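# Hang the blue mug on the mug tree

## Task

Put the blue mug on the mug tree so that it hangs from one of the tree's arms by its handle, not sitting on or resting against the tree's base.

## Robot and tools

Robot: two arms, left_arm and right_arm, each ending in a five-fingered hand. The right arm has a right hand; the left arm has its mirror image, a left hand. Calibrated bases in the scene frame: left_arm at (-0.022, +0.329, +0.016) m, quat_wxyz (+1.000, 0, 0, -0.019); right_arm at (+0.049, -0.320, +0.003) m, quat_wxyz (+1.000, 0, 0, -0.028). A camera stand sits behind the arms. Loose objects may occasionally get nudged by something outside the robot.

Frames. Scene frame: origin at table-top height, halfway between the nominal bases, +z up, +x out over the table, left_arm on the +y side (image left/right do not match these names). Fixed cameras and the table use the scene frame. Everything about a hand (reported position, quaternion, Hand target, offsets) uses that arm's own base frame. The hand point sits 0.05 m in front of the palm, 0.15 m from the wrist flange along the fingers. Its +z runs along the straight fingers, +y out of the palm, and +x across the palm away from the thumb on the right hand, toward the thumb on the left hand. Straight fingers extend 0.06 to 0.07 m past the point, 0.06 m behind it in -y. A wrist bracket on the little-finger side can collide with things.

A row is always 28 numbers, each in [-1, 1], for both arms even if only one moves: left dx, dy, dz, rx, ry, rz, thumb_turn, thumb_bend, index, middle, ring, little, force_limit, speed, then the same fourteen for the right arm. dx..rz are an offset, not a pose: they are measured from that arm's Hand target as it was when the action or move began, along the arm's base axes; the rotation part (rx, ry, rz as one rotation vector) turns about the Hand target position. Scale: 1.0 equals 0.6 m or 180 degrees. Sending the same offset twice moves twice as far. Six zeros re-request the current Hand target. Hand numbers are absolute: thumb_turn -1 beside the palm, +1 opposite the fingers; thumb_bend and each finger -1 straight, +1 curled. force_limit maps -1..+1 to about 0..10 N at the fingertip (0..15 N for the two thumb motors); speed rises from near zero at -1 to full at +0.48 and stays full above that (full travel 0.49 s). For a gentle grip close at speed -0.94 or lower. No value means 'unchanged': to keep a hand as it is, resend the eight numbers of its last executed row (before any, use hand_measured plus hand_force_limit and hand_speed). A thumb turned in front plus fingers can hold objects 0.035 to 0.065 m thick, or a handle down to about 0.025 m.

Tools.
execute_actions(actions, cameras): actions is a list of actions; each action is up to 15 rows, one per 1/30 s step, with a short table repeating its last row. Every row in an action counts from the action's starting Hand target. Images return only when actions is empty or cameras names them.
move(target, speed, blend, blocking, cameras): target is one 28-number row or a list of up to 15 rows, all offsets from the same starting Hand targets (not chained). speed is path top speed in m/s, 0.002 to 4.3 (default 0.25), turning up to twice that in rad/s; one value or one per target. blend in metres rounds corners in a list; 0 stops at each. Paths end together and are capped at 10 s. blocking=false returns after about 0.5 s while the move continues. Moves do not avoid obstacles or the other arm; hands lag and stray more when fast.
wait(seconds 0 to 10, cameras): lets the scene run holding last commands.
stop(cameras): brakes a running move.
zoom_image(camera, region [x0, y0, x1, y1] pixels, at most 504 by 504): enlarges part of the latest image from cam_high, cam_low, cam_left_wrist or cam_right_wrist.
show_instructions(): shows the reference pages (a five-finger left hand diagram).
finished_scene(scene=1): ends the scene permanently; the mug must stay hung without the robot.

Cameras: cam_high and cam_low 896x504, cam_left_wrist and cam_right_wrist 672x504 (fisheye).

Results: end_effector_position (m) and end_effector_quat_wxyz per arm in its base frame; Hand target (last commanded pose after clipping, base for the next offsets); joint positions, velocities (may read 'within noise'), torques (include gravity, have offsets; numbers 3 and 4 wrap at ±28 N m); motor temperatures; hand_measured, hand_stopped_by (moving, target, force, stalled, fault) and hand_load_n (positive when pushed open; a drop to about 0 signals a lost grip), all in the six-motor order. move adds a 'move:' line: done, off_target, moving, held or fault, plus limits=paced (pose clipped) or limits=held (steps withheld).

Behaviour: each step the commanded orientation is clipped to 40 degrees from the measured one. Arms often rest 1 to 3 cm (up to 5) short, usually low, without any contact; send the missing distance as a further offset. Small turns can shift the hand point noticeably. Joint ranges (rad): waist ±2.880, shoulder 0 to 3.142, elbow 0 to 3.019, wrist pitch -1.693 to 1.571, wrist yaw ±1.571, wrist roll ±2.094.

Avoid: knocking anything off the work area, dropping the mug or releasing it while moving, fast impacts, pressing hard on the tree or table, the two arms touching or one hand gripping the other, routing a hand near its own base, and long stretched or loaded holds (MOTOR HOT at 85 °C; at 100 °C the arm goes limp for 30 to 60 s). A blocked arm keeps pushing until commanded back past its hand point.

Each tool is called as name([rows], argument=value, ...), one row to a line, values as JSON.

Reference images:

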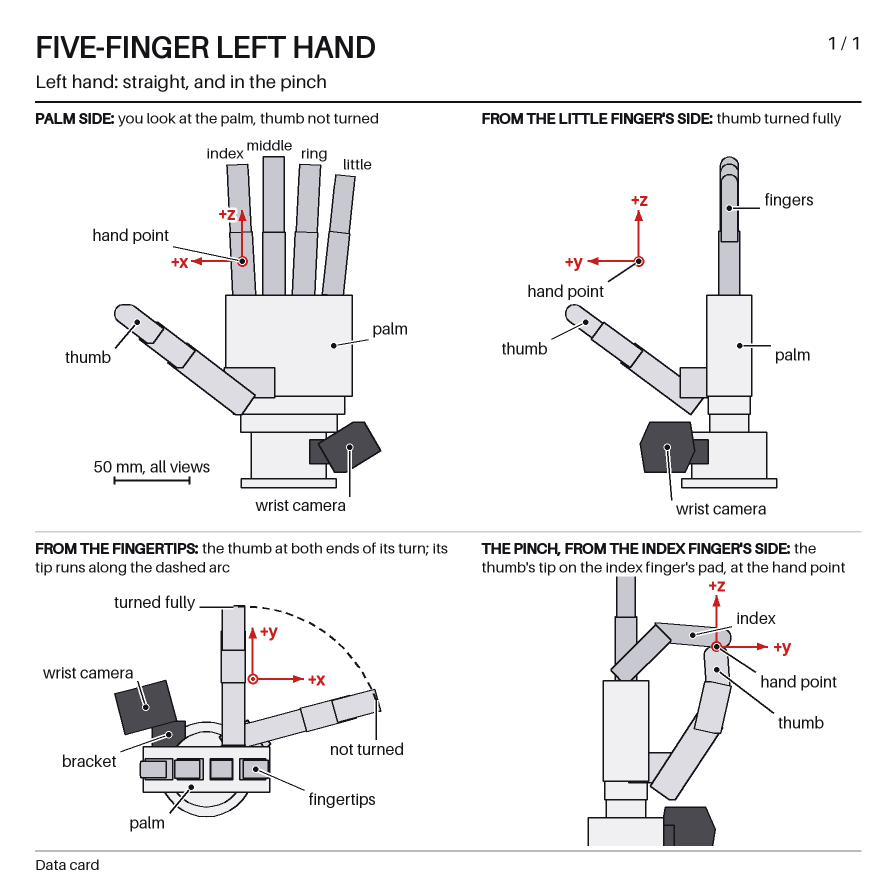

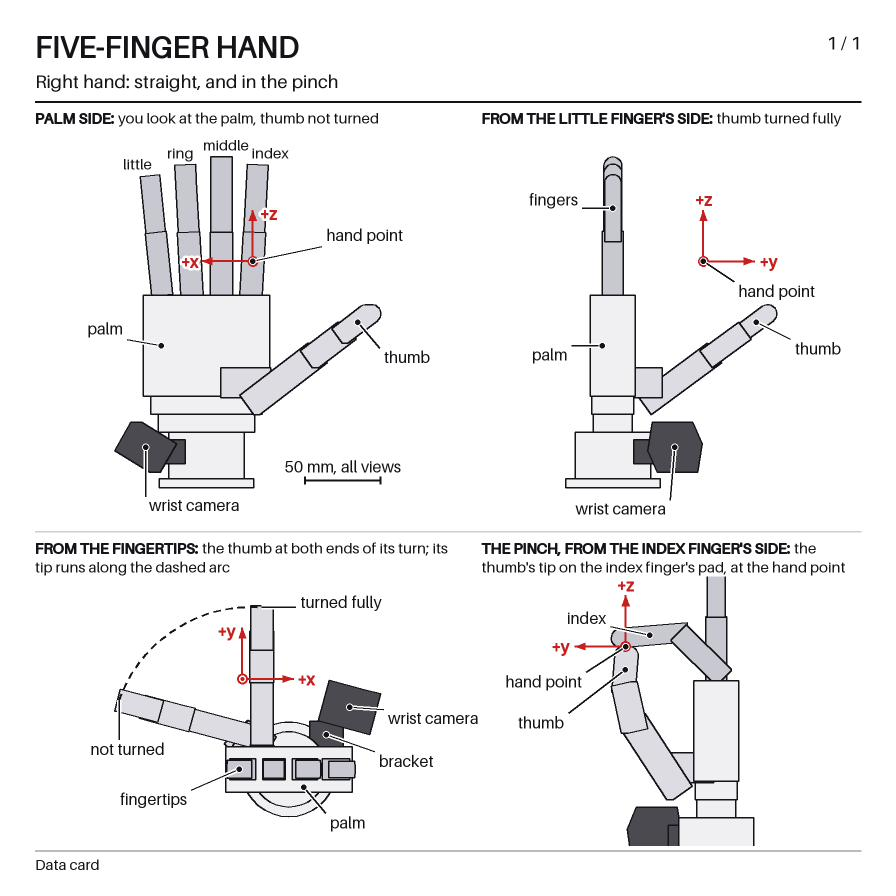

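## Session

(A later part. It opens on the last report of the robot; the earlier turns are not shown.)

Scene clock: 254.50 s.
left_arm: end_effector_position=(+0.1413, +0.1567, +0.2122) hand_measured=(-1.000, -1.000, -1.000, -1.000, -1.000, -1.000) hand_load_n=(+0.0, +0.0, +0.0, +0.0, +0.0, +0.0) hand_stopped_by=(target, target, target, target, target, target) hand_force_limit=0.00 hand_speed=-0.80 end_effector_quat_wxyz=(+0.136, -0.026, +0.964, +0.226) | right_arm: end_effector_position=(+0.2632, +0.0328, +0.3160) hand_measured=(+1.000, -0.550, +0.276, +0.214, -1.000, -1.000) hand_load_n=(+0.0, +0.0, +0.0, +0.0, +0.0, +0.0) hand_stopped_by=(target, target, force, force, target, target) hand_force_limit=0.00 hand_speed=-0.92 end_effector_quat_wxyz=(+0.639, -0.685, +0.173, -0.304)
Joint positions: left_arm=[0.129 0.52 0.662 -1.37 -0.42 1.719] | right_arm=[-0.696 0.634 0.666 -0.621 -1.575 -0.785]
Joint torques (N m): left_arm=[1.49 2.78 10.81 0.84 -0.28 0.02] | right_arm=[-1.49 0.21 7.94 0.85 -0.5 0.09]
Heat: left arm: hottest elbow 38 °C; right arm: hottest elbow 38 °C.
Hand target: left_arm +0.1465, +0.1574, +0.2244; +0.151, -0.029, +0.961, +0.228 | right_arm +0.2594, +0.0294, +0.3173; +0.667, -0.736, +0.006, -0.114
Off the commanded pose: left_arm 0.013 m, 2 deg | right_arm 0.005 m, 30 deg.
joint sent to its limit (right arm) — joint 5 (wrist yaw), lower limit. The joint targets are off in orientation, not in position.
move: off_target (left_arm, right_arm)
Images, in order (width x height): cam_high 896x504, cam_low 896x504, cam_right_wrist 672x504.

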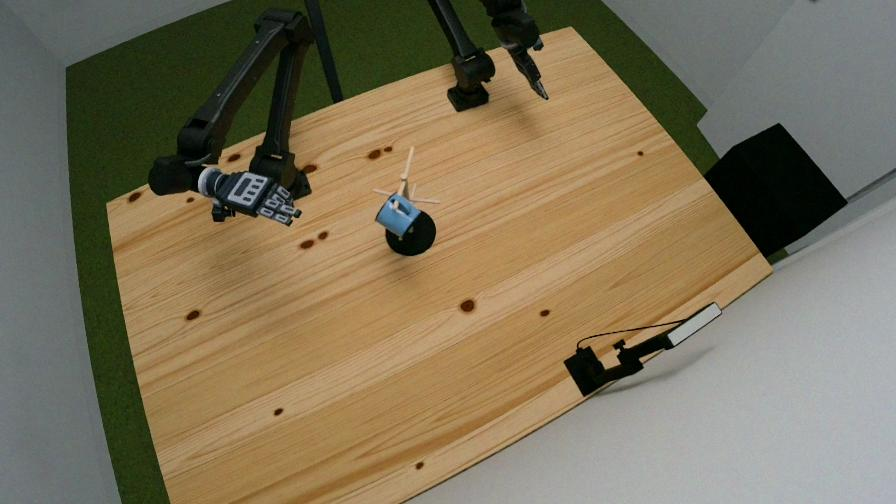

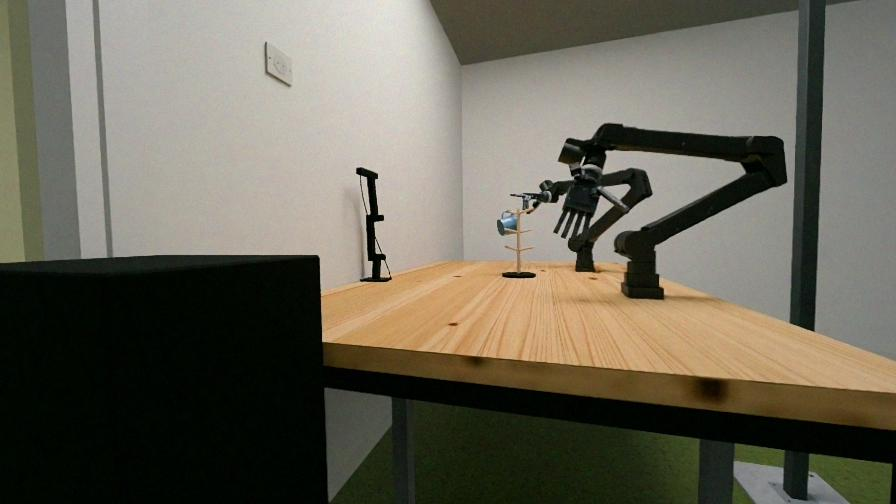

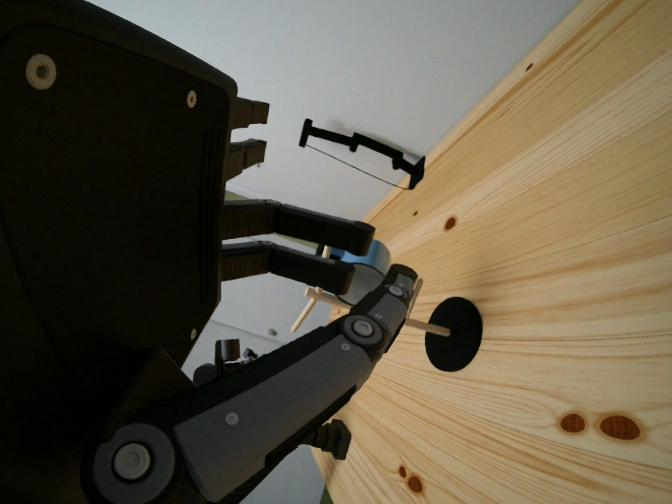

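wait(seconds=0.5, cameras=["cam_high", "cam_low"])

Scene clock: 256.10 s.
left_arm: end_effector_position=(+0.1413, +0.1567, +0.2122) hand_measured=(-1.000, -1.000, -1.000, -1.000, -1.000, -1.000) hand_load_n=(+0.0, +0.0, +0.0, +0.0, +0.0, +0.0) hand_stopped_by=(target, target, target, target, target, target) hand_force_limit=0.00 hand_speed=-0.80 end_effector_quat_wxyz=(+0.136, -0.026, +0.964, +0.226) | right_arm: end_effector_position=(+0.2631, +0.0328, +0.3160) hand_measured=(+1.000, -0.550, +0.276, +0.214, -1.000, -1.000) hand_load_n=(+0.0, +0.0, +0.0, +0.0, +0.0, +0.0) hand_stopped_by=(target, target, force, force, target, target) hand_force_limit=0.00 hand_speed=-0.92 end_effector_quat_wxyz=(+0.639, -0.685, +0.174, -0.304)
Joint positions: left_arm=[0.129 0.52 0.662 -1.37 -0.42 1.719] | right_arm=[-0.696 0.634 0.666 -0.621 -1.575 -0.784]
Joint torques (N m): left_arm=[1.61 2.37 10.93 0.73 -0.27 -0.02] | right_arm=[-1.38 0.03 7.95 0.83 -0.49 0.11]
Heat: left arm: hottest elbow 38 °C; right arm: hottest elbow 38 °C.
Hand target: left_arm +0.1465, +0.1574, +0.2244; +0.151, -0.029, +0.961, +0.228 | right_arm +0.2594, +0.0293, +0.3173; +0.667, -0.736, +0.006, -0.115
Off the commanded pose: left_arm 0.013 m, 2 deg | right_arm 0.005 m, 30 deg.
wait: 0.50 s; at rest from the start
Images, in order (width x height): cam_high 896x504, cam_low 896x504.

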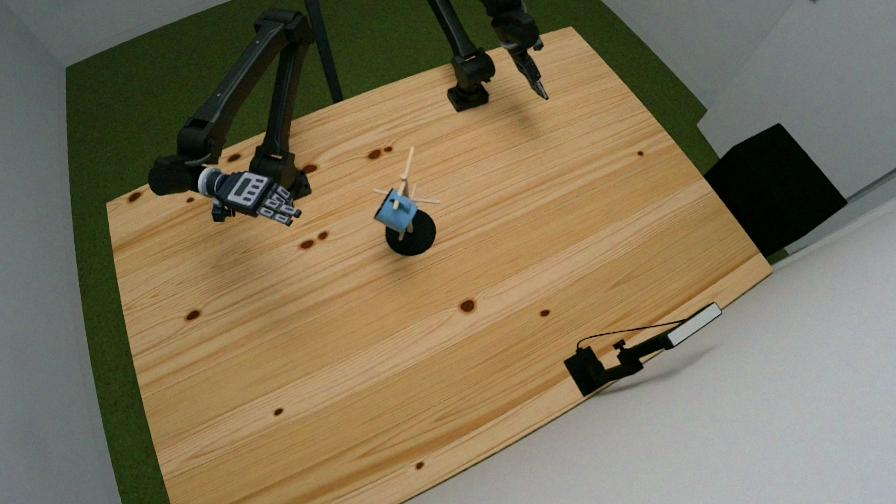

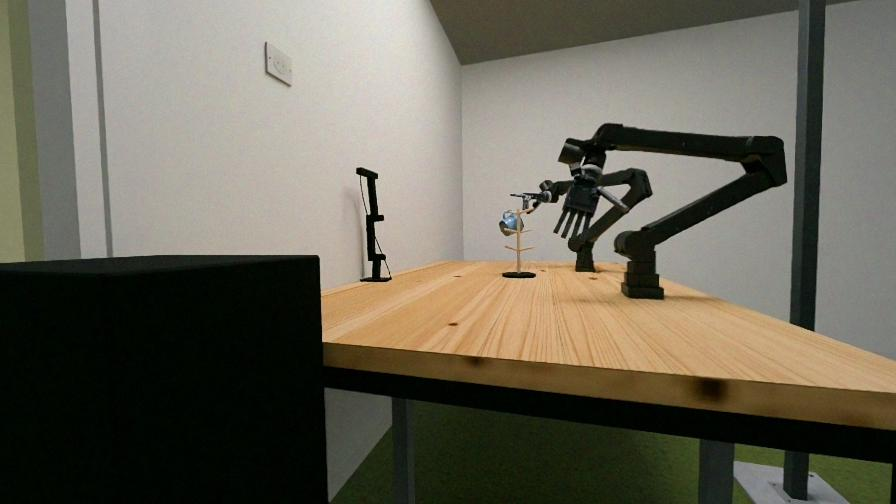

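finished_scene(scene=1)

The scene is finished: the task was done.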